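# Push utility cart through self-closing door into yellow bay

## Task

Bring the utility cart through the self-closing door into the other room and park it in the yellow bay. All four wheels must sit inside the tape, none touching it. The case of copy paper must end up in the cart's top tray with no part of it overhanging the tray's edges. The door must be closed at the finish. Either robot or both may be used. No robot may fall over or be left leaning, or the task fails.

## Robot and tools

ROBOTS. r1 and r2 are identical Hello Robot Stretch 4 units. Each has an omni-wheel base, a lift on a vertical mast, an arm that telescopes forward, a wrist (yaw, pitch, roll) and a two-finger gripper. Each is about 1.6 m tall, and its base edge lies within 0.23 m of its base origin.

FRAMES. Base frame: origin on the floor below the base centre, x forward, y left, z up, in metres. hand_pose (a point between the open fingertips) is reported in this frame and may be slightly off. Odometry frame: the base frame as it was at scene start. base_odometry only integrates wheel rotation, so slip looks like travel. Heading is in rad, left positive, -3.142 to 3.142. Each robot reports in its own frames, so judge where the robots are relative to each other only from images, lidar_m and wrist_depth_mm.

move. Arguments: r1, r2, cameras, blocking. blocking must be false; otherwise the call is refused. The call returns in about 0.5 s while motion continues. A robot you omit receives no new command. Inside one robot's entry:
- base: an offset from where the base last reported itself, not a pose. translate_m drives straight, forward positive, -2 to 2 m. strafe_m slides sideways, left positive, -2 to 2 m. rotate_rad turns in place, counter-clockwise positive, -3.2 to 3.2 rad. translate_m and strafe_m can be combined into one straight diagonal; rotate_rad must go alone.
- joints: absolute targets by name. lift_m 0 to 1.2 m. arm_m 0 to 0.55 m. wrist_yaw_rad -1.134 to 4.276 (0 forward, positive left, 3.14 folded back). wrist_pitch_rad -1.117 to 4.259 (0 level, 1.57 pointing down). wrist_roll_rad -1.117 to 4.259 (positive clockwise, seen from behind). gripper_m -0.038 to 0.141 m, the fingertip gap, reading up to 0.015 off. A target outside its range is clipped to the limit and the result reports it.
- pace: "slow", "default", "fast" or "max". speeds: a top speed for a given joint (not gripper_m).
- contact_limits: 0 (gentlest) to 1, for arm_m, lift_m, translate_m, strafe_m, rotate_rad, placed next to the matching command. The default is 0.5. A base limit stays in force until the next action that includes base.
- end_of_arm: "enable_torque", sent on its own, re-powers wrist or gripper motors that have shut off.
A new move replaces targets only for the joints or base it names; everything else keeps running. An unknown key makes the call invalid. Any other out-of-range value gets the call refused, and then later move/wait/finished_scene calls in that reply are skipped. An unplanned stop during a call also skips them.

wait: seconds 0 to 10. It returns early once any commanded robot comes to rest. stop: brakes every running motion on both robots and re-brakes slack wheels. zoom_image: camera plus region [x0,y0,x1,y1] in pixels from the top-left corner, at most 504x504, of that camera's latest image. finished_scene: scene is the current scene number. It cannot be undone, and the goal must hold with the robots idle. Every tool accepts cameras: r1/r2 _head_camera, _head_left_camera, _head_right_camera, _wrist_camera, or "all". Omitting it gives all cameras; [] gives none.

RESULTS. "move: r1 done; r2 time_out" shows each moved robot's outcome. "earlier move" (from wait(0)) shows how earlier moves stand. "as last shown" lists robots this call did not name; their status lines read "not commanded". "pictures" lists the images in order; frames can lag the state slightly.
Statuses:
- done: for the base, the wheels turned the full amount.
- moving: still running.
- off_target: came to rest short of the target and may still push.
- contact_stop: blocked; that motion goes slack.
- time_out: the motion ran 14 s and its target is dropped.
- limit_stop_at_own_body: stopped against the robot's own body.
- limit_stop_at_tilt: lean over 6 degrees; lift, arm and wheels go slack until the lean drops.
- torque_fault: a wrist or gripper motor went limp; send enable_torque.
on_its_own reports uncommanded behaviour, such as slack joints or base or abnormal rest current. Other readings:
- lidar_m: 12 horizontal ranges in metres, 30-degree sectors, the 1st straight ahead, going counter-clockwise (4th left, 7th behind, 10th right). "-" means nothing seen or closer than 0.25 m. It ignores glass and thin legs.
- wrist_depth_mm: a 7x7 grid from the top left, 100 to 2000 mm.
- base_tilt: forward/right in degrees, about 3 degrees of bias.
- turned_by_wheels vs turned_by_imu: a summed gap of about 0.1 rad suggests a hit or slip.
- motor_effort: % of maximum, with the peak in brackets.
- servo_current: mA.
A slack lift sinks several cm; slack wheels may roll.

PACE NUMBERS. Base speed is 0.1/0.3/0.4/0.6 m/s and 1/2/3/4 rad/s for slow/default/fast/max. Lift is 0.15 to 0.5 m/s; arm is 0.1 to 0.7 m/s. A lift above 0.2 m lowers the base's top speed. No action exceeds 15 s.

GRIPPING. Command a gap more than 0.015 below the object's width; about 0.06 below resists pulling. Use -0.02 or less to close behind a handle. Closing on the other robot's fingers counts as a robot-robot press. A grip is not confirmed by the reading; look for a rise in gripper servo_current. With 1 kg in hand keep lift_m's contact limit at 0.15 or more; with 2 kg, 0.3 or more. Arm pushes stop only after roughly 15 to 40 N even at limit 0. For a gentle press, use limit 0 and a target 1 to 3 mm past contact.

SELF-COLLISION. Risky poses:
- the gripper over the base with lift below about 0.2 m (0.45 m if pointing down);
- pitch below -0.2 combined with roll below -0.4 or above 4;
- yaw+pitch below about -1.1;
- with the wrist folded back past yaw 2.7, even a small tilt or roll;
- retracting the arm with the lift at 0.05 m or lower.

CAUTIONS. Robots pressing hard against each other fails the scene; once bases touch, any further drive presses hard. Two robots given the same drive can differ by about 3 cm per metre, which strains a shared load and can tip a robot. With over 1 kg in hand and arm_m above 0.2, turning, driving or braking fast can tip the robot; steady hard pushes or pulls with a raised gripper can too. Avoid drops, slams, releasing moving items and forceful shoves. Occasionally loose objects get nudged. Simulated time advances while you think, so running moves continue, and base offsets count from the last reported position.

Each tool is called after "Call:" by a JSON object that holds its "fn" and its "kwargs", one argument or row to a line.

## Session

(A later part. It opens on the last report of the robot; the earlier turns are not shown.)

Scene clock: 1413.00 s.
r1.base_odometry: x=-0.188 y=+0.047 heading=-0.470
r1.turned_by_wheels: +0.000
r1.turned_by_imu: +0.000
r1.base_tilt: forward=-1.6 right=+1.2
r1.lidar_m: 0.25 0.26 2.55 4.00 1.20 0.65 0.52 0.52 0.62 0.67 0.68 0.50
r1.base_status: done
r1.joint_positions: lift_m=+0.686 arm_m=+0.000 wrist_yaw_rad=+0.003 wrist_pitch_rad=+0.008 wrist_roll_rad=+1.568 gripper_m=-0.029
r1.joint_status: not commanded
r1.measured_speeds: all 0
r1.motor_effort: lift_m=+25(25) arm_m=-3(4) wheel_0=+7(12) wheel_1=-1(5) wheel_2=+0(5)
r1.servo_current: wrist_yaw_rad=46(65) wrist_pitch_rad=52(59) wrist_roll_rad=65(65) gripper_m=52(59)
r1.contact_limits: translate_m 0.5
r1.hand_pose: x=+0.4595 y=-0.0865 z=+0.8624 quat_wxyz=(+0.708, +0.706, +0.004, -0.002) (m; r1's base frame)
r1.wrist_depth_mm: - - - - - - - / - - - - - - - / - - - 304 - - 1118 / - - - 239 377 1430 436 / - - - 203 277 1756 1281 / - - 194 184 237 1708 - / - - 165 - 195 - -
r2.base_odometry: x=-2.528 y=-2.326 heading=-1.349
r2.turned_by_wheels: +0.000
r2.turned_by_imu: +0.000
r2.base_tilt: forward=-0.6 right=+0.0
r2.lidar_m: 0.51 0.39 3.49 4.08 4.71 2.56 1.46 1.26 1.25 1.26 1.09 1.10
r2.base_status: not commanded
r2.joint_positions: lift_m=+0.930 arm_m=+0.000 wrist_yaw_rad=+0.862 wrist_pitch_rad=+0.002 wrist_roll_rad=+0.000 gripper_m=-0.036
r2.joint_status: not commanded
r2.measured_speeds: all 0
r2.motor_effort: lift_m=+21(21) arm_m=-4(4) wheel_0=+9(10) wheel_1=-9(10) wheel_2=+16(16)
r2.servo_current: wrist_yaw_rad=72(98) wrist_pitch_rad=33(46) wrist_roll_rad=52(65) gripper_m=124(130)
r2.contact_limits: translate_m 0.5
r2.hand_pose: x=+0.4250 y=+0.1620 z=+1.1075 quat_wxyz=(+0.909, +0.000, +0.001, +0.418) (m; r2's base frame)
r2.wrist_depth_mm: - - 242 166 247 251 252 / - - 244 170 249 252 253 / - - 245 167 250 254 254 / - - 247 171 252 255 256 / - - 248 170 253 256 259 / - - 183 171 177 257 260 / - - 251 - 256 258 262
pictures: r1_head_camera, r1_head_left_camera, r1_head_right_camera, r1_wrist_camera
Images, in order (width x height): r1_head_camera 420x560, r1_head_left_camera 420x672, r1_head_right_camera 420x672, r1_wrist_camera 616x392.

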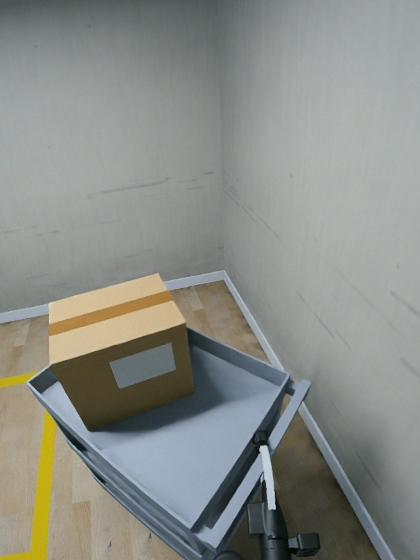

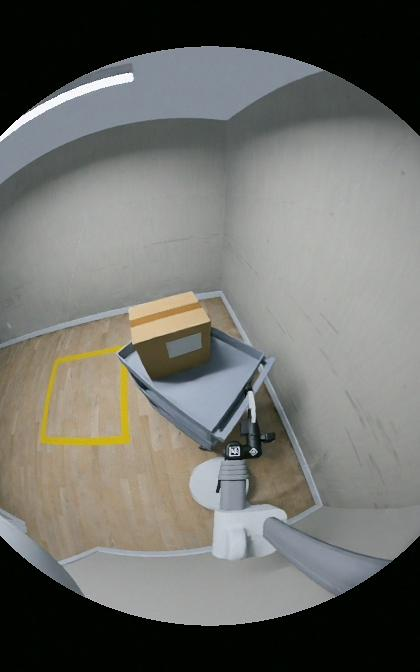

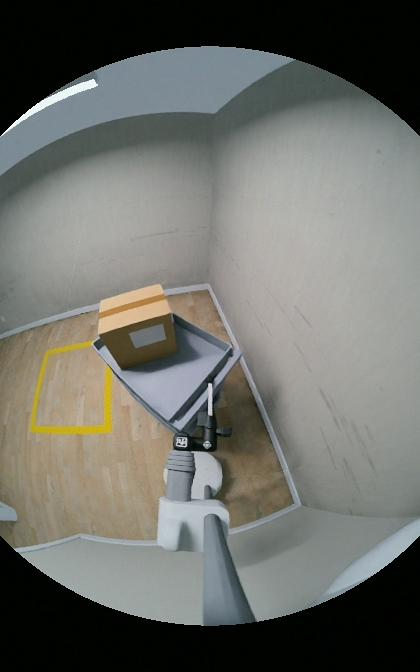

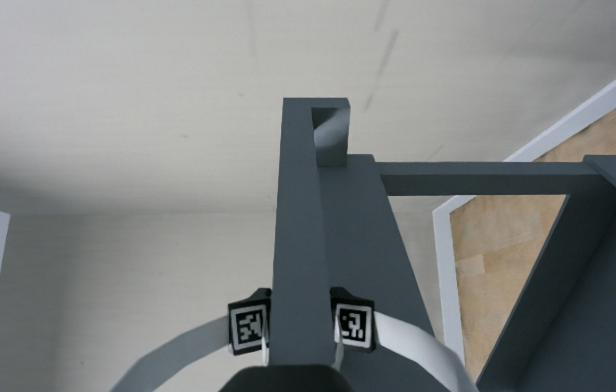

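Call:
{"fn": "move", "kwargs": {
  "blocking": false,
  "cameras": [],
  "r1": {"base":{"rotate_rad":0.25},"pace":"slow","contact_limits":{"rotate_rad":0.5}}
}}

Call:
{"fn": "wait", "kwargs": {
  "seconds": 3,
  "cameras": ["r1_head_camera","r1_head_right_camera"]
}}

Call:
{"fn": "move", "kwargs": {
  "blocking": false,
  "cameras": [],
  "r1": {"base":{"translate_m":0.25,"strafe_m":-0.02},"pace":"slow","contact_limits":{"translate_m":0.5}}
}}

Call:
{"fn": "wait", "kwargs": {
  "seconds": 5,
  "cameras": ["r1_head_camera","r1_head_right_camera","r1_wrist_camera"]
}}

Scene clock: 1427.50 s.
move: r1 moving
r1.base_odometry: x=-0.188 y=+0.047 heading=-0.346
r1.turned_by_wheels: +0.123
r1.turned_by_imu: +0.123
r1.base_tilt: forward=-1.6 right=+1.3
r1.lidar_m: 0.25 0.27 2.74 4.02 0.98 0.60 0.53 0.53 0.67 0.68 0.67 0.51
r1.base_status: rotate_rad moving
r1.joint_positions: lift_m=+0.686 arm_m=+0.000 wrist_yaw_rad=-0.012 wrist_pitch_rad=+0.008 wrist_roll_rad=+1.568 gripper_m=-0.029
r1.joint_status: not commanded
r1.measured_speeds: translate_m=+0.000 strafe_m=-0.001 rotate_rad=+0.483 lift_m=+0.000 arm_m=+0.000 wrist_yaw_rad=-0.080 wrist_pitch_rad=+0.000 wrist_roll_rad=+0.000
r1.motor_effort: lift_m=+25(25) arm_m=-1(4) wheel_0=-15(15) wheel_1=-5(6) wheel_2=-13(13)
r1.servo_current: wrist_yaw_rad=72(72) wrist_pitch_rad=52(59) wrist_roll_rad=46(65) gripper_m=52(59)
r1.contact_limits: rotate_rad 0.5
r1.hand_pose: x=+0.4582 y=-0.0909 z=+0.8624 quat_wxyz=(+0.708, +0.706, -0.001, -0.007) (m; r1's base frame)
r1.wrist_depth_mm: - - - - - - - / - - - - - - - / - - - 282 382 394 1098 / - - - 224 382 1618 1205 / - - - 192 258 1708 - / - - 183 - 181 1618 - / - 137 - - 194 132 -
r2: as last shown
r2.lidar_m: 0.51 0.40 3.49 4.08 4.72 2.59 1.47 1.24 1.25 1.29 1.08 1.09
r2.motor_effort: lift_m=+21(21) arm_m=-4(4) wheel_0=+9(10) wheel_1=-9(9) wheel_2=+16(16)
r2.servo_current: wrist_yaw_rad=78(91) wrist_pitch_rad=46(46) wrist_roll_rad=52(59) gripper_m=130(130)
r2.contact_limits: translate_m 0.5
r2.wrist_depth_mm: - - 242 165 249 250 253 / - - 245 169 250 252 253 / - - 246 167 250 252 255 / - - 247 171 252 255 256 / - - 248 170 253 256 258 / - - 183 171 178 257 260 / - - 250 - 257 258 262
pictures: none
No camera images: "cameras" was empty.

Scene clock: 1428.60 s.
earlier move: r1 done
r1.base_odometry: x=-0.187 y=+0.047 heading=-0.220
r1.turned_by_wheels: +0.127
r1.turned_by_imu: +0.127
r1.base_tilt: forward=-1.6 right=+1.3
r1.lidar_m: 0.28 0.25 3.07 2.70 0.82 0.55 0.51 0.55 0.72 0.67 0.70 0.50
r1.base_status: done
r1.joint_positions: lift_m=+0.686 arm_m=+0.000 wrist_yaw_rad=+0.003 wrist_pitch_rad=+0.008 wrist_roll_rad=+1.568 gripper_m=-0.029
r1.joint_status: not commanded
r1.measured_speeds: all 0
r1.motor_effort: lift_m=+25(25) arm_m=-3(4) wheel_0=-1(16) wheel_1=-3(6) wheel_2=+1(16)
r1.servo_current: wrist_yaw_rad=33(104) wrist_pitch_rad=59(59) wrist_roll_rad=65(65) gripper_m=46(59)
r1.contact_limits: rotate_rad 0.5
r1.hand_pose: x=+0.4595 y=-0.0866 z=+0.8624 quat_wxyz=(+0.708, +0.706, +0.004, -0.002) (m; r1's base frame)
r1.wrist_depth_mm: - - - 297 - - 1118 / - - - 270 349 359 1160 / - - - 236 349 1537 433 / - - - 209 287 1756 - / - - - 243 252 1863 - / - - 554 185 225 - - / - 421 179 154 204 - -
r2.base_odometry: x=-2.528 y=-2.326 heading=-1.349
r2.turned_by_wheels: +0.000
r2.turned_by_imu: +0.000
r2.base_tilt: forward=-0.6 right=+0.0
r2.lidar_m: 0.53 0.40 3.51 4.09 4.72 2.57 1.44 1.24 1.26 1.27 1.09 1.08
r2.base_status: not commanded
r2.joint_positions: lift_m=+0.930 arm_m=+0.000 wrist_yaw_rad=+0.862 wrist_pitch_rad=+0.002 wrist_roll_rad=+0.000 gripper_m=-0.036
r2.joint_status: not commanded
r2.measured_speeds: all 0
r2.motor_effort: lift_m=+21(21) arm_m=-4(4) wheel_0=+9(10) wheel_1=-9(10) wheel_2=+16(16)
r2.servo_current: wrist_yaw_rad=91(91) wrist_pitch_rad=39(46) wrist_roll_rad=46(59) gripper_m=124(130)
r2.contact_limits: translate_m 0.5
r2.hand_pose: x=+0.4250 y=+0.1620 z=+1.1075 quat_wxyz=(+0.909, +0.000, +0.001, +0.418) (m; r2's base frame)
r2.wrist_depth_mm: - - 243 166 248 250 253 / - - 244 169 249 252 253 / - - 245 167 250 253 255 / - - 247 171 251 255 257 / - - 249 169 252 255 258 / - - 183 171 178 257 259 / - - 250 - 256 257 262
wait: 1.10 of 3 s (r1 has come to rest)
pictures: r1_head_camera, r1_head_right_camera
Images, in order (width x height): r1_head_camera 420x560, r1_head_right_camera 420x672.

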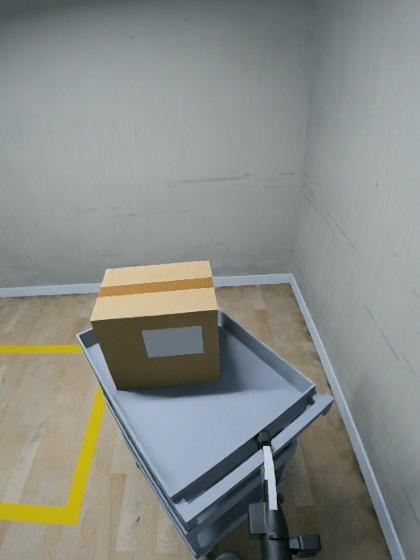

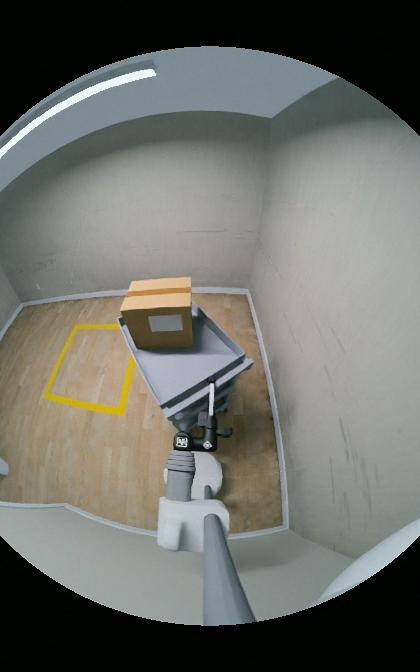

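Scene clock: 1429.10 s.
move: r1 moving
r1.base_odometry: x=-0.176 y=+0.043 heading=-0.219
r1.turned_by_wheels: +0.000
r1.turned_by_imu: +0.000
r1.base_tilt: forward=-1.6 right=+1.3
r1.lidar_m: 0.25 0.26 3.05 2.73 0.83 0.57 0.54 0.54 0.72 0.67 0.71 0.50
r1.base_status: translate_m moving; strafe_m moving
r1.joint_positions: lift_m=+0.686 arm_m=+0.000 wrist_yaw_rad=+0.003 wrist_pitch_rad=+0.008 wrist_roll_rad=+1.568 gripper_m=-0.029
r1.joint_status: not commanded
r1.measured_speeds: translate_m=+0.048 strafe_m=-0.004 rotate_rad=+0.001 lift_m=+0.000 arm_m=+0.000 wrist_yaw_rad=+0.000 wrist_pitch_rad=+0.000 wrist_roll_rad=+0.000
r1.motor_effort: lift_m=+25(25) arm_m=+2(4) wheel_0=+6(8) wheel_1=+4(4) wheel_2=-7(8)
r1.servo_current: wrist_yaw_rad=65(72) wrist_pitch_rad=39(59) wrist_roll_rad=39(59) gripper_m=59(59)
r1.contact_limits: translate_m 0.5
r1.hand_pose: x=+0.4595 y=-0.0866 z=+0.8624 quat_wxyz=(+0.708, +0.706, +0.004, -0.002) (m; r1's base frame)
r1.wrist_depth_mm: - - - - - - 1118 / - - - 276 355 1397 1182 / - - - 238 349 1499 427 / - - - 211 289 1756 - / - - - 244 254 1808 - / - - 185 185 225 - - / - 427 178 153 203 - -
r2: as last shown
r2.lidar_m: 0.52 0.38 3.49 4.05 4.71 2.59 1.46 1.25 1.25 1.26 1.08 1.08
r2.motor_effort: lift_m=+20(21) arm_m=-3(4) wheel_0=+9(10) wheel_1=-9(9) wheel_2=+16(17)
r2.servo_current: wrist_yaw_rad=85(85) wrist_pitch_rad=39(46) wrist_roll_rad=33(65) gripper_m=124(124)
r2.contact_limits: translate_m 0.5
r2.wrist_depth_mm: - - 243 166 247 250 253 / - - 245 170 249 251 254 / - - 245 167 251 252 255 / - - 247 171 252 254 257 / - - 248 169 253 255 257 / - - 183 171 178 256 258 / - - 250 - 255 257 262
pictures: none
No camera images: "cameras" was empty.

Scene clock: 1432.40 s.
earlier move: r1 done
r1.base_odometry: x=+0.052 y=-0.027 heading=-0.219
r1.turned_by_wheels: +0.000
r1.turned_by_imu: +0.001
r1.base_tilt: forward=-1.6 right=+1.2
r1.lidar_m: 0.25 0.25 2.68 3.88 1.19 0.84 0.77 0.79 0.69 0.63 0.66 0.49
r1.base_status: done
r1.joint_positions: lift_m=+0.686 arm_m=+0.000 wrist_yaw_rad=+0.003 wrist_pitch_rad=+0.008 wrist_roll_rad=+1.568 gripper_m=-0.029
r1.joint_status: not commanded
r1.measured_speeds: all 0
r1.motor_effort: lift_m=+25(25) arm_m=+4(4) wheel_0=+6(10) wheel_1=+3(7) wheel_2=+0(8)
r1.servo_current: wrist_yaw_rad=52(78) wrist_pitch_rad=52(65) wrist_roll_rad=52(72) gripper_m=52(65)
r1.contact_limits: translate_m 0.5
r1.hand_pose: x=+0.4595 y=-0.0866 z=+0.8624 quat_wxyz=(+0.708, +0.706, +0.004, -0.002) (m; r1's base frame)
r1.wrist_depth_mm: - - - - - - - / - - - 322 - 1537 1205 / - - - 256 375 377 379 / - - - 216 306 1618 1308 / - - - 193 258 1618 - / - - 181 185 233 1708 - / - 141 177 - 199 - -
r2.base_odometry: x=-2.528 y=-2.326 heading=-1.349
r2.turned_by_wheels: +0.000
r2.turned_by_imu: +0.000
r2.base_tilt: forward=-0.7 right=+0.0
r2.lidar_m: 0.50 0.39 3.48 4.07 4.73 2.58 1.45 1.25 1.24 1.27 1.08 1.08
r2.base_status: not commanded
r2.joint_positions: lift_m=+0.930 arm_m=+0.000 wrist_yaw_rad=+0.862 wrist_pitch_rad=+0.002 wrist_roll_rad=+0.000 gripper_m=-0.036
r2.joint_status: not commanded
r2.measured_speeds: all 0
r2.motor_effort: lift_m=+21(21) arm_m=-4(4) wheel_0=+9(10) wheel_1=-9(10) wheel_2=+16(17)
r2.servo_current: wrist_yaw_rad=78(91) wrist_pitch_rad=39(46) wrist_roll_rad=39(65) gripper_m=117(130)
r2.contact_limits: translate_m 0.5
r2.hand_pose: x=+0.4250 y=+0.1620 z=+1.1075 quat_wxyz=(+0.909, +0.000, +0.001, +0.418) (m; r2's base frame)
r2.wrist_depth_mm: - - 243 166 248 250 253 / - - 244 170 249 251 254 / - - 245 167 250 253 255 / - - 247 171 252 255 256 / - - 248 169 253 255 258 / - - 183 170 178 256 260 / - - 250 - 256 257 262
wait: 3.30 of 5 s (r1 has come to rest)
pictures: r1_head_camera, r1_head_right_camera, r1_wrist_camera
Images, in order (width x height): r1_head_camera 420x560, r1_head_right_camera 420x672, r1_wrist_camera 616x392.

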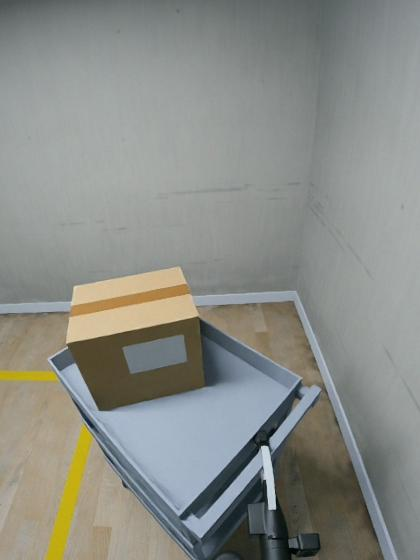

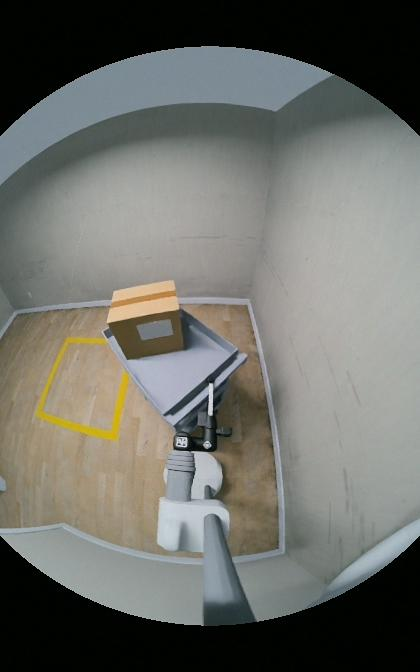

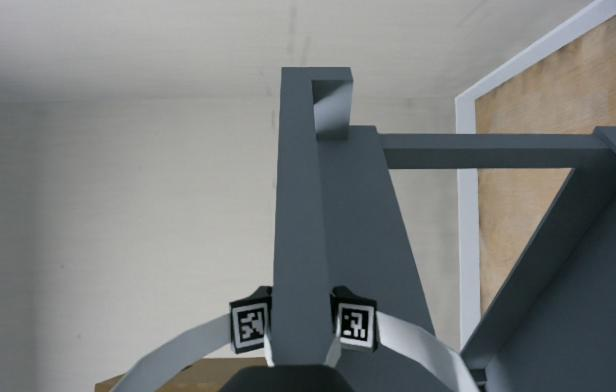

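Call:
{"fn": "move", "kwargs": {
  "blocking": false,
  "cameras": [],
  "r1": {"base":{"rotate_rad":0.35},"pace":"slow","contact_limits":{"rotate_rad":0.5}}
}}

Call:
{"fn": "wait", "kwargs": {
  "seconds": 4,
  "cameras": ["r1_head_camera"]
}}

Call:
{"fn": "move", "kwargs": {
  "blocking": false,
  "cameras": [],
  "r1": {"base":{"translate_m":0.19,"strafe_m":-0.233},"pace":"slow","contact_limits":{"translate_m":0.5}}
}}

Call:
{"fn": "wait", "kwargs": {
  "seconds": 6,
  "cameras": ["r1_head_camera","r1_head_right_camera","r1_wrist_camera"]
}}

Scene clock: 1448.37 s.
move: r1 moving
r1.base_odometry: x=+0.052 y=-0.027 heading=-0.096
r1.turned_by_wheels: +0.123
r1.turned_by_imu: +0.122
r1.base_tilt: forward=-1.6 right=+1.3
r1.lidar_m: 0.25 0.30 3.05 2.48 1.04 0.80 0.77 0.83 0.65 0.62 0.68 0.46
r1.base_status: rotate_rad moving
r1.joint_positions: lift_m=+0.686 arm_m=+0.000 wrist_yaw_rad=-0.013 wrist_pitch_rad=+0.008 wrist_roll_rad=+1.568 gripper_m=-0.029
r1.joint_status: not commanded
r1.measured_speeds: translate_m=-0.001 strafe_m=+0.001 rotate_rad=+0.481 lift_m=+0.000 arm_m=+0.000 wrist_yaw_rad=-0.066 wrist_pitch_rad=+0.000 wrist_roll_rad=+0.000
r1.motor_effort: lift_m=+25(25) arm_m=+3(4) wheel_0=-14(14) wheel_1=-4(7) wheel_2=-15(15)
r1.servo_current: wrist_yaw_rad=72(72) wrist_pitch_rad=59(59) wrist_roll_rad=46(65) gripper_m=52(59)
r1.contact_limits: rotate_rad 0.5
r1.hand_pose: x=+0.4581 y=-0.0911 z=+0.8624 quat_wxyz=(+0.708, +0.706, -0.002, -0.007) (m; r1's base frame)
r1.wrist_depth_mm: - - - - - - 1118 / - - - 314 - 1537 1205 / - - - 242 366 375 375 / - - - 206 293 1618 1281 / - - - 185 255 1618 - / - - 179 167 181 - - / - 138 407 - 199 133 -
r2: as last shown
r2.base_tilt: forward=-0.6 right=+0.0
r2.lidar_m: 0.50 0.39 3.49 4.09 4.72 2.56 1.46 1.26 1.25 1.27 1.07 1.10
r2.motor_effort: lift_m=+21(21) arm_m=-4(4) wheel_0=+9(9) wheel_1=-9(9) wheel_2=+16(17)
r2.servo_current: wrist_yaw_rad=85(85) wrist_pitch_rad=46(46) wrist_roll_rad=46(59) gripper_m=111(130)
r2.contact_limits: translate_m 0.5
r2.wrist_depth_mm: - - 242 166 248 249 252 / - - 243 170 248 253 254 / - - 245 167 252 253 254 / - - 247 171 252 254 257 / - - 249 169 253 255 257 / - - 183 171 177 257 259 / - - 250 - 256 258 262
pictures: none
No camera images: "cameras" was empty.

Scene clock: 1449.37 s.
earlier move: r1 done
r1.base_odometry: x=+0.052 y=-0.027 heading=+0.130
r1.turned_by_wheels: +0.226
r1.turned_by_imu: +0.227
r1.base_tilt: forward=-1.6 right=+1.3
r1.lidar_m: 0.33 0.35 4.05 2.35 0.90 0.79 0.76 0.76 0.61 0.65 0.79 0.46
r1.base_status: done
r1.joint_positions: lift_m=+0.686 arm_m=+0.000 wrist_yaw_rad=+0.003 wrist_pitch_rad=+0.008 wrist_roll_rad=+1.568 gripper_m=-0.029
r1.joint_status: not commanded
r1.measured_speeds: all 0
r1.motor_effort: lift_m=+25(25) arm_m=-4(5) wheel_0=-5(16) wheel_1=-1(8) wheel_2=-3(17)
r1.servo_current: wrist_yaw_rad=65(98) wrist_pitch_rad=52(65) wrist_roll_rad=46(65) gripper_m=59(59)
r1.contact_limits: rotate_rad 0.5
r1.hand_pose: x=+0.4596 y=-0.0866 z=+0.8624 quat_wxyz=(+0.708, +0.706, +0.004, -0.002) (m; r1's base frame)
r1.wrist_depth_mm: - - - 220 300 304 307 / - - - 209 283 1430 1182 / - - - - 264 1576 - / - - - 190 252 - - / - 455 484 237 240 - - / - 466 466 182 231 - - / - 484 179 143 219 - -
r2.base_odometry: x=-2.528 y=-2.326 heading=-1.349
r2.turned_by_wheels: +0.000
r2.turned_by_imu: +0.000
r2.base_tilt: forward=-0.6 right=+0.0
r2.lidar_m: 0.53 0.38 3.48 4.06 4.73 2.56 1.46 1.26 1.26 1.28 1.08 1.08
r2.base_status: not commanded
r2.joint_positions: lift_m=+0.930 arm_m=+0.000 wrist_yaw_rad=+0.862 wrist_pitch_rad=+0.002 wrist_roll_rad=+0.000 gripper_m=-0.036
r2.joint_status: not commanded
r2.measured_speeds: all 0
r2.motor_effort: lift_m=+21(21) arm_m=-3(4) wheel_0=+9(9) wheel_1=-9(9) wheel_2=+16(17)
r2.servo_current: wrist_yaw_rad=85(85) wrist_pitch_rad=39(46) wrist_roll_rad=33(59) gripper_m=117(130)
r2.contact_limits: translate_m 0.5
r2.hand_pose: x=+0.4250 y=+0.1620 z=+1.1075 quat_wxyz=(+0.909, +0.000, +0.001, +0.418) (m; r2's base frame)
r2.wrist_depth_mm: - - 242 165 247 250 253 / - - 244 170 248 252 254 / - - 245 168 250 253 256 / - - 246 171 251 255 257 / - - 248 170 253 255 258 / - - 183 172 178 257 259 / - - 251 - 257 258 260
wait: 1.00 of 4 s (r1 has come to rest)
pictures: r1_head_camera
Images, in order (width x height): r1_head_camera 420x560.

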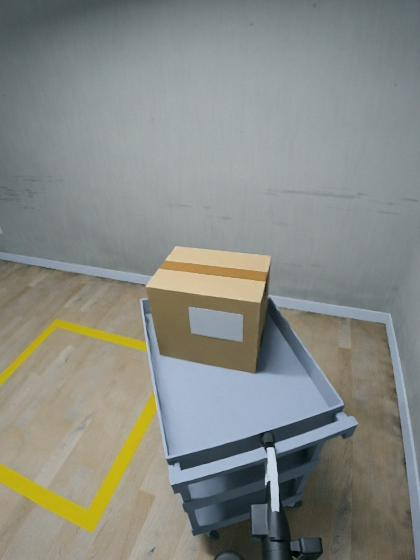

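Scene clock: 1449.87 s.
move: r1 moving
r1.base_odometry: x=+0.061 y=-0.036 heading=+0.130
r1.turned_by_wheels: +0.000
r1.turned_by_imu: +0.000
r1.base_tilt: forward=-1.6 right=+1.2
r1.lidar_m: 0.36 0.33 4.04 2.36 0.93 0.79 0.80 0.73 0.62 0.64 0.75 0.44
r1.base_status: translate_m moving; strafe_m moving
r1.joint_positions: lift_m=+0.686 arm_m=+0.000 wrist_yaw_rad=+0.003 wrist_pitch_rad=+0.008 wrist_roll_rad=+1.568 gripper_m=-0.029
r1.joint_status: not commanded
r1.measured_speeds: translate_m=+0.032 strafe_m=-0.038 rotate_rad=-0.001 lift_m=+0.000 arm_m=+0.000 wrist_yaw_rad=+0.000 wrist_pitch_rad=+0.000 wrist_roll_rad=+0.000
r1.motor_effort: lift_m=+25(25) arm_m=-3(5) wheel_0=+8(9) wheel_1=-3(4) wheel_2=-6(7)
r1.servo_current: wrist_yaw_rad=46(65) wrist_pitch_rad=52(52) wrist_roll_rad=59(65) gripper_m=52(59)
r1.contact_limits: translate_m 0.5
r1.hand_pose: x=+0.4595 y=-0.0866 z=+0.8624 quat_wxyz=(+0.708, +0.706, +0.004, -0.002) (m; r1's base frame)
r1.wrist_depth_mm: - - - 219 298 303 304 / - - - 208 282 1397 1229 / - - - - 262 1618 - / - - - 191 253 - - / - 455 480 236 241 - - / - 466 462 176 232 - - / - 477 179 144 217 - -
r2: as last shown
r2.lidar_m: 0.52 0.38 3.50 4.05 4.69 2.56 1.46 1.22 1.23 1.26 1.06 1.10
r2.motor_effort: lift_m=+21(21) arm_m=-3(4) wheel_0=+9(9) wheel_1=-9(9) wheel_2=+16(16)
r2.servo_current: wrist_yaw_rad=72(85) wrist_pitch_rad=39(46) wrist_roll_rad=52(52) gripper_m=117(130)
r2.contact_limits: translate_m 0.5
r2.wrist_depth_mm: - - 243 166 247 250 253 / - - 243 169 249 252 254 / - - 246 168 251 254 254 / - - 248 171 253 255 257 / - - 249 169 253 255 258 / - - 183 171 178 257 259 / - - 249 - 256 257 262
pictures: none
No camera images: "cameras" was empty.

Scene clock: 1453.63 s.
earlier move: r1 done
r1.base_odometry: x=+0.271 y=-0.233 heading=+0.131
r1.turned_by_wheels: +0.001
r1.turned_by_imu: +0.001
r1.base_tilt: forward=-1.6 right=+1.2
r1.lidar_m: 0.30 0.27 3.74 2.58 1.18 1.03 0.95 0.55 0.48 0.46 0.57 0.47
r1.base_status: done
r1.joint_positions: lift_m=+0.686 arm_m=+0.000 wrist_yaw_rad=+0.003 wrist_pitch_rad=+0.008 wrist_roll_rad=+1.568 gripper_m=-0.029
r1.joint_status: not commanded
r1.measured_speeds: all 0
r1.motor_effort: lift_m=+25(25) arm_m=+4(5) wheel_0=+7(11) wheel_1=-1(5) wheel_2=+3(8)
r1.servo_current: wrist_yaw_rad=46(72) wrist_pitch_rad=59(59) wrist_roll_rad=65(65) gripper_m=59(65)
r1.contact_limits: translate_m 0.5
r1.hand_pose: x=+0.4595 y=-0.0866 z=+0.8624 quat_wxyz=(+0.708, +0.706, +0.004, -0.002) (m; r1's base frame)
r1.wrist_depth_mm: - - - - - - 1205 / - - - 255 345 353 1138 / - - - 228 319 1430 1229 / - - - 204 278 1537 - / - - - 190 255 - - / - 473 473 183 231 - - / - 433 178 156 207 - -
r2.base_odometry: x=-2.528 y=-2.326 heading=-1.349
r2.turned_by_wheels: +0.000
r2.turned_by_imu: +0.001
r2.base_tilt: forward=-0.7 right=+0.0
r2.lidar_m: 0.50 0.39 3.49 4.07 4.72 2.59 1.45 1.24 1.25 1.24 1.06 1.09
r2.base_status: not commanded
r2.joint_positions: lift_m=+0.930 arm_m=+0.000 wrist_yaw_rad=+0.862 wrist_pitch_rad=+0.002 wrist_roll_rad=+0.000 gripper_m=-0.036
r2.joint_status: not commanded
r2.measured_speeds: all 0
r2.motor_effort: lift_m=+21(21) arm_m=-4(4) wheel_0=+9(10) wheel_1=-9(9) wheel_2=+16(17)
r2.servo_current: wrist_yaw_rad=65(91) wrist_pitch_rad=39(46) wrist_roll_rad=46(65) gripper_m=117(130)
r2.contact_limits: translate_m 0.5
r2.hand_pose: x=+0.4250 y=+0.1620 z=+1.1075 quat_wxyz=(+0.909, +0.000, +0.001, +0.418) (m; r2's base frame)
r2.wrist_depth_mm: - - 243 166 248 250 252 / - - 244 169 249 252 254 / - - 246 167 250 253 255 / - - 247 171 252 255 257 / - - 249 170 253 255 257 / - - 184 171 177 257 259 / - - 250 - 256 257 262
wait: 3.77 of 6 s (r1 has come to rest)
pictures: r1_head_camera, r1_head_right_camera, r1_wrist_camera
Images, in order (width x height): r1_head_camera 420x560, r1_head_right_camera 420x672, r1_wrist_camera 616x392.

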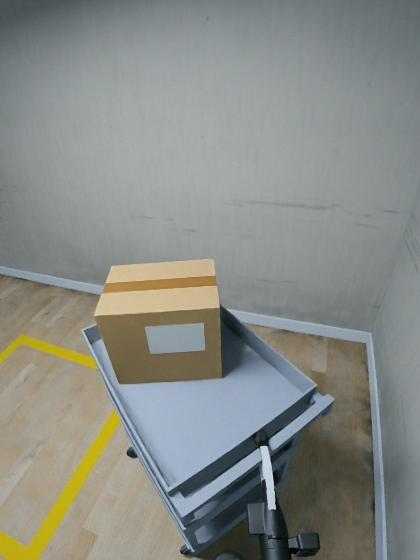

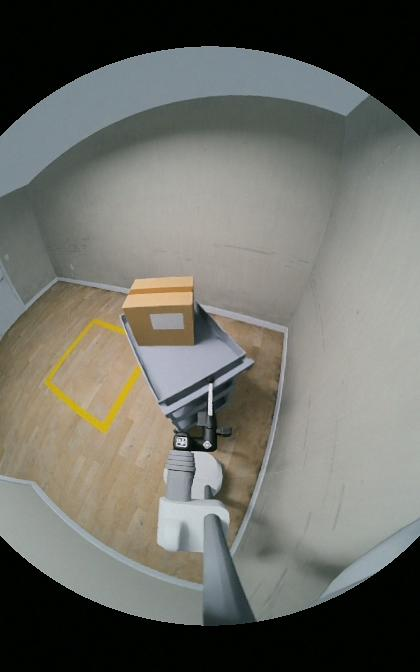

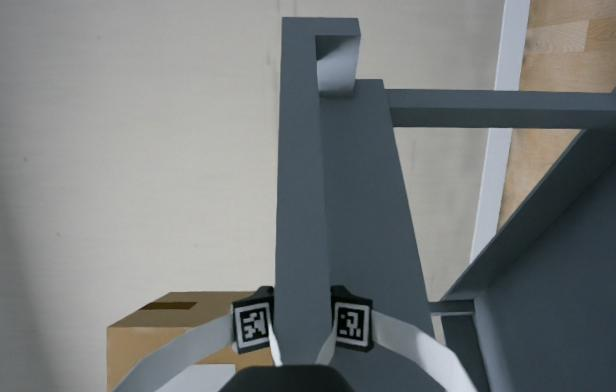

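Call:
{"fn": "move", "kwargs": {
  "blocking": false,
  "cameras": [],
  "r1": {"base":{"rotate_rad":0.3},"pace":"slow","contact_limits":{"rotate_rad":0.5}}
}}

Call:
{"fn": "wait", "kwargs": {
  "seconds": 4,
  "cameras": ["r1_head_camera"]
}}

Call:
{"fn": "move", "kwargs": {
  "blocking": false,
  "cameras": [],
  "r1": {"base":{"translate_m":0.22,"strafe_m":-0.35},"pace":"slow","contact_limits":{"translate_m":0.5}}
}}

Call:
{"fn": "wait", "kwargs": {
  "seconds": 7,
  "cameras": ["r1_head_camera","r1_head_right_camera","r1_wrist_camera"]
}}

Scene clock: 1471.37 s.
move: r1 moving
r1.base_odometry: x=+0.271 y=-0.233 heading=+0.254
r1.turned_by_wheels: +0.123
r1.turned_by_imu: +0.122
r1.base_tilt: forward=-1.6 right=+1.3
r1.lidar_m: 0.29 0.30 4.20 1.64 1.11 1.02 0.78 0.52 0.48 0.49 0.65 0.47
r1.base_status: rotate_rad moving
r1.joint_positions: lift_m=+0.686 arm_m=+0.000 wrist_yaw_rad=-0.013 wrist_pitch_rad=+0.008 wrist_roll_rad=+1.568 gripper_m=-0.029
r1.joint_status: not commanded
r1.measured_speeds: translate_m=-0.001 strafe_m=+0.001 rotate_rad=+0.476 lift_m=+0.000 arm_m=+0.000 wrist_yaw_rad=-0.079 wrist_pitch_rad=+0.000 wrist_roll_rad=+0.000
r1.motor_effort: lift_m=+25(25) arm_m=+4(4) wheel_0=-13(13) wheel_1=-8(8) wheel_2=-15(15)
r1.servo_current: wrist_yaw_rad=85(85) wrist_pitch_rad=59(59) wrist_roll_rad=39(59) gripper_m=59(59)
r1.contact_limits: rotate_rad 0.5
r1.hand_pose: x=+0.4581 y=-0.0911 z=+0.8624 quat_wxyz=(+0.708, +0.706, -0.002, -0.007) (m; r1's base frame)
r1.wrist_depth_mm: - - - 286 - - 1205 / - - - 243 343 349 353 / - - - - 300 1499 1229 / - - - 200 270 1537 - / - - - 183 248 - - / - 436 193 183 180 - - / - 436 436 135 206 - -
r2: as last shown
r2.turned_by_imu: +0.000
r2.base_tilt: forward=-0.6 right=+0.0
r2.lidar_m: 0.55 0.38 3.49 4.09 4.69 2.56 1.47 1.24 1.25 1.26 1.09 1.06
r2.motor_effort: lift_m=+21(21) arm_m=-4(4) wheel_0=+9(10) wheel_1=-9(9) wheel_2=+16(16)
r2.servo_current: wrist_yaw_rad=78(91) wrist_pitch_rad=39(46) wrist_roll_rad=52(65) gripper_m=130(130)
r2.contact_limits: translate_m 0.5
r2.wrist_depth_mm: - - 242 165 248 250 253 / - - 245 169 249 252 254 / - - 246 168 250 254 255 / - - 247 171 251 254 256 / - - 248 169 254 256 257 / - - 183 171 178 257 260 / - - 250 - 256 257 262
pictures: none
No camera images: "cameras" was empty.

Scene clock: 1472.30 s.
earlier move: r1 done
r1.base_odometry: x=+0.271 y=-0.233 heading=+0.430
r1.turned_by_wheels: +0.177
r1.turned_by_imu: +0.176
r1.base_tilt: forward=-1.6 right=+1.2
r1.lidar_m: 0.35 0.38 3.24 1.39 1.07 1.02 0.67 0.50 0.47 0.51 0.76 0.44
r1.base_status: done
r1.joint_positions: lift_m=+0.686 arm_m=+0.000 wrist_yaw_rad=+0.003 wrist_pitch_rad=+0.008 wrist_roll_rad=+1.569 gripper_m=-0.029
r1.joint_status: not commanded
r1.measured_speeds: all 0
r1.motor_effort: lift_m=+25(25) arm_m=-4(4) wheel_0=-4(16) wheel_1=-1(9) wheel_2=+0(18)
r1.servo_current: wrist_yaw_rad=46(98) wrist_pitch_rad=46(59) wrist_roll_rad=59(59) gripper_m=52(59)
r1.contact_limits: rotate_rad 0.5
r1.hand_pose: x=+0.4596 y=-0.0866 z=+0.8624 quat_wxyz=(+0.708, +0.706, +0.004, -0.002) (m; r1's base frame)
r1.wrist_depth_mm: - - - 192 258 278 294 / - - - 189 253 1464 1182 / - - - 185 246 - - / - 492 530 239 242 - - / - 466 469 177 237 - - / - 512 488 175 230 - - / - - 179 145 226 - -
r2.base_odometry: x=-2.528 y=-2.326 heading=-1.349
r2.turned_by_wheels: +0.000
r2.turned_by_imu: +0.000
r2.base_tilt: forward=-0.6 right=+0.0
r2.lidar_m: 0.49 0.39 3.49 4.09 4.73 2.57 1.43 1.25 1.24 1.29 1.10 1.08
r2.base_status: not commanded
r2.joint_positions: lift_m=+0.930 arm_m=+0.000 wrist_yaw_rad=+0.862 wrist_pitch_rad=+0.002 wrist_roll_rad=+0.000 gripper_m=-0.036
r2.joint_status: not commanded
r2.measured_speeds: all 0
r2.motor_effort: lift_m=+21(21) arm_m=-4(4) wheel_0=+9(10) wheel_1=-9(9) wheel_2=+16(16)
r2.servo_current: wrist_yaw_rad=78(98) wrist_pitch_rad=39(52) wrist_roll_rad=52(65) gripper_m=117(130)
r2.contact_limits: translate_m 0.5
r2.hand_pose: x=+0.4250 y=+0.1620 z=+1.1075 quat_wxyz=(+0.909, +0.000, +0.001, +0.418) (m; r2's base frame)
r2.wrist_depth_mm: - - 243 166 247 252 251 / - - 245 170 249 252 253 / - - 245 167 250 253 255 / - - 247 171 252 254 258 / - - 249 170 253 256 258 / - - 183 171 178 256 259 / - - 250 - 256 259 262
wait: 0.93 of 4 s (r1 has come to rest)
pictures: r1_head_camera
Images, in order (width x height): r1_head_camera 420x560.

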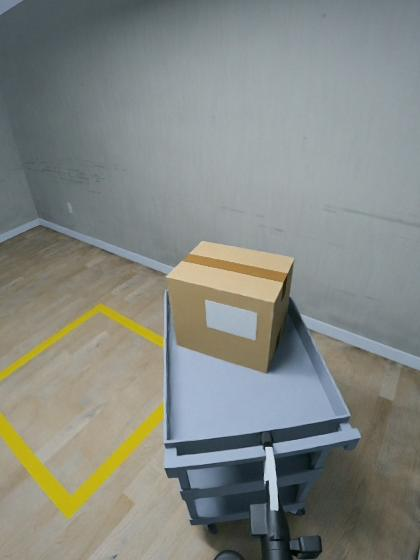

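Scene clock: 1472.80 s.
move: r1 moving
r1.base_odometry: x=+0.281 y=-0.240 heading=+0.430
r1.turned_by_wheels: +0.000
r1.turned_by_imu: +0.000
r1.base_tilt: forward=-1.6 right=+1.2
r1.lidar_m: 0.37 0.38 3.29 1.40 1.05 1.04 0.66 0.50 0.48 0.51 0.74 0.44
r1.base_status: translate_m moving; strafe_m moving
r1.joint_positions: lift_m=+0.686 arm_m=+0.000 wrist_yaw_rad=+0.003 wrist_pitch_rad=+0.008 wrist_roll_rad=+1.569 gripper_m=-0.029
r1.joint_status: not commanded
r1.measured_speeds: translate_m=+0.026 strafe_m=-0.041 rotate_rad=-0.002 lift_m=+0.000 arm_m=+0.000 wrist_yaw_rad=+0.000 wrist_pitch_rad=+0.000 wrist_roll_rad=+0.000
r1.motor_effort: lift_m=+25(25) arm_m=+2(4) wheel_0=+9(10) wheel_1=-4(5) wheel_2=-6(7)
r1.servo_current: wrist_yaw_rad=52(72) wrist_pitch_rad=46(65) wrist_roll_rad=59(59) gripper_m=59(59)
r1.contact_limits: translate_m 0.5
r1.hand_pose: x=+0.4595 y=-0.0866 z=+0.8624 quat_wxyz=(+0.708, +0.706, +0.004, -0.002) (m; r1's base frame)
r1.wrist_depth_mm: - - - 191 256 281 1138 / - - - 187 251 1464 1205 / - - - 183 246 - - / - 488 525 238 241 - - / - 469 469 177 236 - - / - 512 492 175 231 - - / - - 179 145 226 - -
r2: as last shown
r2.lidar_m: 0.54 0.42 3.50 4.06 4.71 2.59 1.46 1.26 1.25 1.29 1.08 1.09
r2.motor_effort: lift_m=+21(21) arm_m=-3(4) wheel_0=+9(9) wheel_1=-9(9) wheel_2=+16(16)
r2.servo_current: wrist_yaw_rad=78(85) wrist_pitch_rad=39(46) wrist_roll_rad=46(59) gripper_m=124(124)
r2.contact_limits: translate_m 0.5
r2.wrist_depth_mm: - - 243 166 247 250 253 / - - 244 169 250 252 254 / - - 245 168 251 252 256 / - - 246 171 252 255 256 / - - 248 170 254 257 258 / - - 183 171 178 257 260 / - - 251 - 256 257 262
pictures: none
No camera images: "cameras" was empty.

Scene clock: 1477.73 s.
earlier move: r1 done
r1.base_odometry: x=+0.617 y=-0.459 heading=+0.431
r1.turned_by_wheels: +0.001
r1.turned_by_imu: +0.001
r1.base_tilt: forward=-1.6 right=+1.2
r1.lidar_m: 0.29 0.28 4.34 1.90 1.43 1.05 0.42 0.33 0.31 0.34 0.50 0.48
r1.base_status: done
r1.joint_positions: lift_m=+0.686 arm_m=+0.000 wrist_yaw_rad=+0.003 wrist_pitch_rad=+0.008 wrist_roll_rad=+1.569 gripper_m=-0.029
r1.joint_status: not commanded
r1.measured_speeds: all 0
r1.motor_effort: lift_m=+25(25) arm_m=+3(4) wheel_0=+6(15) wheel_1=-2(5) wheel_2=+2(7)
r1.servo_current: wrist_yaw_rad=52(72) wrist_pitch_rad=52(65) wrist_roll_rad=33(78) gripper_m=52(65)
r1.contact_limits: translate_m 0.5
r1.hand_pose: x=+0.4595 y=-0.0865 z=+0.8624 quat_wxyz=(+0.708, +0.706, +0.004, -0.002) (m; r1's base frame)
r1.wrist_depth_mm: - - - 266 - - - / - - - 239 332 338 340 / - - - - 296 - 1160 / - - - 199 270 - - / - - - 190 250 - - / - 449 449 183 231 - - / - 445 178 160 211 - -
r2.base_odometry: x=-2.528 y=-2.326 heading=-1.349
r2.turned_by_wheels: +0.000
r2.turned_by_imu: +0.001
r2.base_tilt: forward=-0.6 right=+0.0
r2.lidar_m: 0.53 0.38 3.50 4.10 4.74 2.58 1.45 1.23 1.25 1.27 1.09 1.08
r2.base_status: not commanded
r2.joint_positions: lift_m=+0.930 arm_m=+0.000 wrist_yaw_rad=+0.862 wrist_pitch_rad=+0.002 wrist_roll_rad=+0.000 gripper_m=-0.036
r2.joint_status: not commanded
r2.measured_speeds: all 0
r2.motor_effort: lift_m=+21(21) arm_m=-3(4) wheel_0=+9(10) wheel_1=-9(9) wheel_2=+16(16)
r2.servo_current: wrist_yaw_rad=78(91) wrist_pitch_rad=46(46) wrist_roll_rad=52(65) gripper_m=117(130)
r2.contact_limits: translate_m 0.5
r2.hand_pose: x=+0.4250 y=+0.1620 z=+1.1075 quat_wxyz=(+0.909, +0.000, +0.001, +0.418) (m; r2's base frame)
r2.wrist_depth_mm: - - 244 166 248 250 252 / - - 244 170 248 251 255 / - - 246 168 250 253 254 / - - 247 171 251 254 257 / - - 249 170 253 256 258 / - - 183 171 178 256 260 / - - 249 - 255 258 260
wait: 4.93 of 7 s (r1 has come to rest)
pictures: r1_head_camera, r1_head_right_camera, r1_wrist_camera
Images, in order (width x height): r1_head_camera 420x560, r1_head_right_camera 420x672, r1_wrist_camera 616x392.

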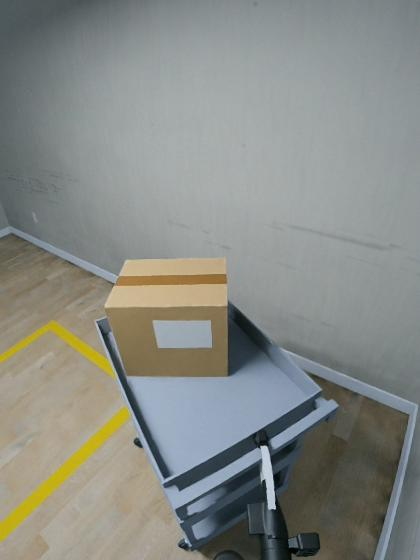

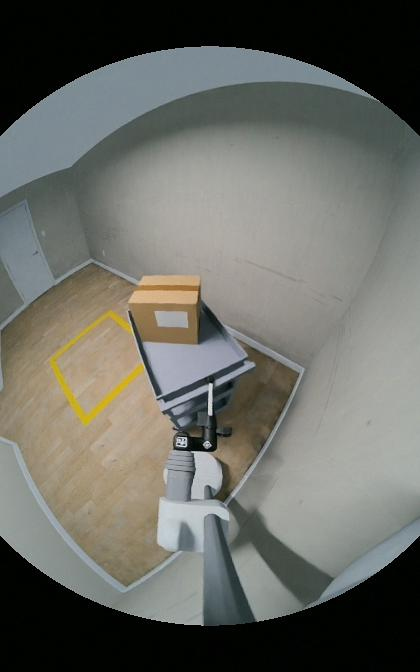

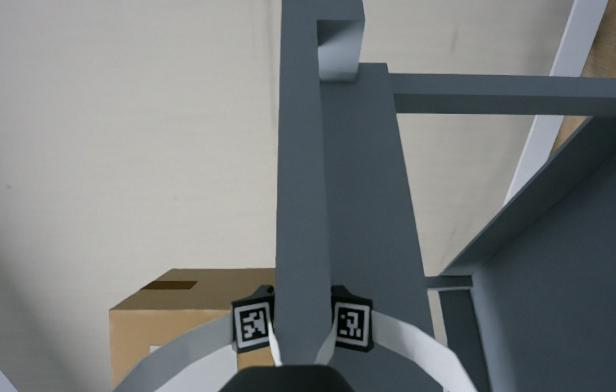

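Call:
{"fn": "move", "kwargs": {
  "blocking": false,
  "cameras": [],
  "r1": {"base":{"translate_m":-0.16,"strafe_m":0.42},"pace":"slow","contact_limits":{"translate_m":0.5}}
}}

Call:
{"fn": "wait", "kwargs": {
  "seconds": 7,
  "cameras": ["r1_head_camera","r1_head_left_camera","r1_wrist_camera"]
}}

Scene clock: 1501.43 s.
move: r1 moving
r1.base_odometry: x=+0.608 y=-0.451 heading=+0.431
r1.turned_by_wheels: +0.000
r1.turned_by_imu: +0.000
r1.base_tilt: forward=-1.6 right=+1.3
r1.lidar_m: 0.31 0.30 4.36 1.87 1.43 1.07 0.43 0.34 0.32 0.34 0.50 0.45
r1.base_status: translate_m moving; strafe_m moving
r1.joint_positions: lift_m=+0.686 arm_m=+0.000 wrist_yaw_rad=+0.003 wrist_pitch_rad=+0.008 wrist_roll_rad=+1.569 gripper_m=-0.029
r1.joint_status: not commanded
r1.measured_speeds: translate_m=-0.019 strafe_m=+0.046 rotate_rad=+0.000 lift_m=+0.000 arm_m=+0.000 wrist_yaw_rad=+0.000 wrist_pitch_rad=+0.000 wrist_roll_rad=+0.000
r1.motor_effort: lift_m=+25(25) arm_m=-2(4) wheel_0=-4(7) wheel_1=+4(5) wheel_2=+4(8)
r1.servo_current: wrist_yaw_rad=52(52) wrist_pitch_rad=59(59) wrist_roll_rad=52(59) gripper_m=52(59)
r1.contact_limits: translate_m 0.5
r1.hand_pose: x=+0.4596 y=-0.0865 z=+0.8624 quat_wxyz=(+0.708, +0.706, +0.004, -0.002) (m; r1's base frame)
r1.wrist_depth_mm: - - - 264 - - - / - - - 238 330 334 340 / - - - - 294 - 1205 / - - - 198 268 - - / - - - 190 248 - - / - 442 445 183 231 - - / - 442 180 157 210 - -
r2: as last shown
r2.turned_by_imu: +0.000
r2.base_tilt: forward=-0.7 right=+0.0
r2.lidar_m: 0.56 0.38 3.47 4.08 4.73 2.55 1.47 1.26 1.25 1.26 1.10 1.06
r2.motor_effort: lift_m=+21(21) arm_m=-4(4) wheel_0=+9(9) wheel_1=-9(9) wheel_2=+16(17)
r2.servo_current: wrist_yaw_rad=72(91) wrist_pitch_rad=39(46) wrist_roll_rad=46(59) gripper_m=117(124)
r2.contact_limits: translate_m 0.5
r2.wrist_depth_mm: - - 243 166 249 250 252 / - - 244 169 250 251 254 / - - 246 167 250 253 255 / - - 246 171 252 255 256 / - - 248 169 253 256 259 / - - 183 171 178 258 260 / - - 250 - 257 257 262
pictures: none
No camera images: "cameras" was empty.

Scene clock: 1506.70 s.
earlier move: r1 done
r1.base_odometry: x=+0.296 y=-0.144 heading=+0.431
r1.turned_by_wheels: +0.000
r1.turned_by_imu: +0.000
r1.base_tilt: forward=-1.6 right=+1.3
r1.lidar_m: 0.39 0.42 3.31 1.42 1.06 1.03 0.79 0.57 0.57 0.60 0.90 0.43
r1.base_status: done
r1.joint_positions: lift_m=+0.686 arm_m=+0.000 wrist_yaw_rad=-0.002 wrist_pitch_rad=+0.008 wrist_roll_rad=+1.569 gripper_m=-0.029
r1.joint_status: not commanded
r1.measured_speeds: all 0
r1.motor_effort: lift_m=+25(25) arm_m=-4(4) wheel_0=-3(12) wheel_1=+3(7) wheel_2=+3(8)
r1.servo_current: wrist_yaw_rad=33(78) wrist_pitch_rad=52(59) wrist_roll_rad=46(72) gripper_m=52(59)
r1.contact_limits: translate_m 0.5
r1.hand_pose: x=+0.4591 y=-0.0880 z=+0.8624 quat_wxyz=(+0.708, +0.706, +0.002, -0.004) (m; r1's base frame)
r1.wrist_depth_mm: - - - 160 218 - 1205 / - - 609 162 221 - - / - 496 500 224 224 - - / - 455 462 224 227 - - / - 517 512 229 231 - - / - - 554 174 232 - - / - - 178 144 236 - -
r2.base_odometry: x=-2.528 y=-2.326 heading=-1.349
r2.turned_by_wheels: +0.000
r2.turned_by_imu: +0.001
r2.base_tilt: forward=-0.7 right=+0.0
r2.lidar_m: 0.55 0.39 3.49 4.06 4.72 2.59 1.46 1.27 1.24 1.27 1.08 1.08
r2.base_status: not commanded
r2.joint_positions: lift_m=+0.930 arm_m=+0.000 wrist_yaw_rad=+0.862 wrist_pitch_rad=+0.002 wrist_roll_rad=+0.000 gripper_m=-0.036
r2.joint_status: not commanded
r2.measured_speeds: all 0
r2.motor_effort: lift_m=+21(21) arm_m=-3(4) wheel_0=+9(10) wheel_1=-9(10) wheel_2=+16(17)
r2.servo_current: wrist_yaw_rad=85(91) wrist_pitch_rad=39(46) wrist_roll_rad=52(72) gripper_m=117(137)
r2.contact_limits: translate_m 0.5
r2.hand_pose: x=+0.4250 y=+0.1620 z=+1.1075 quat_wxyz=(+0.909, +0.000, +0.001, +0.418) (m; r2's base frame)
r2.wrist_depth_mm: - - 243 165 248 250 252 / - - 244 170 249 251 255 / - - 246 167 251 253 255 / - - 247 171 252 254 256 / - - 248 170 253 256 258 / - - 182 170 178 256 259 / - - 251 - 256 257 262
wait: 5.27 of 7 s (r1 has come to rest)
pictures: r1_head_camera, r1_head_left_camera, r1_wrist_camera
Images, in order (width x height): r1_head_camera 420x560, r1_head_left_camera 420x672, r1_wrist_camera 616x392.

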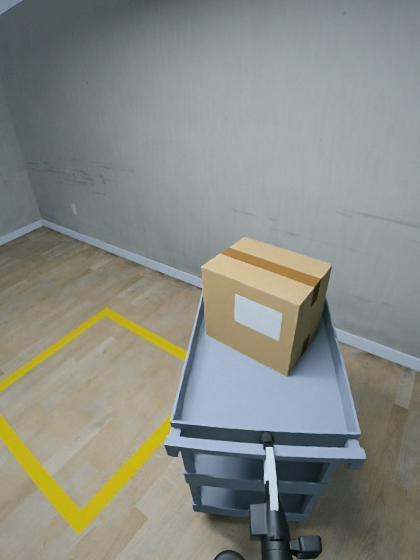

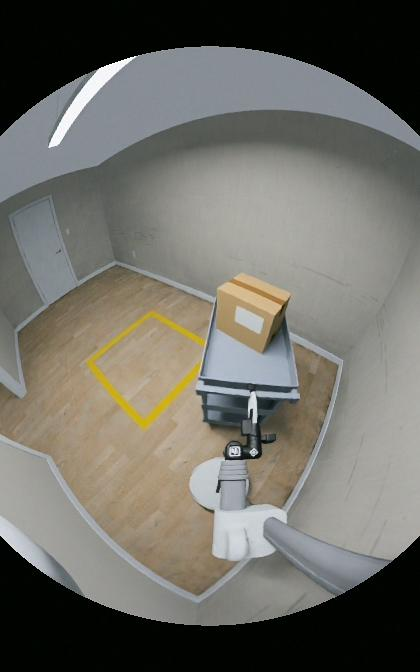

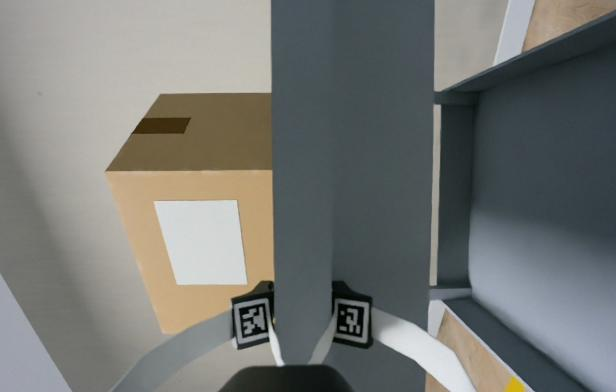

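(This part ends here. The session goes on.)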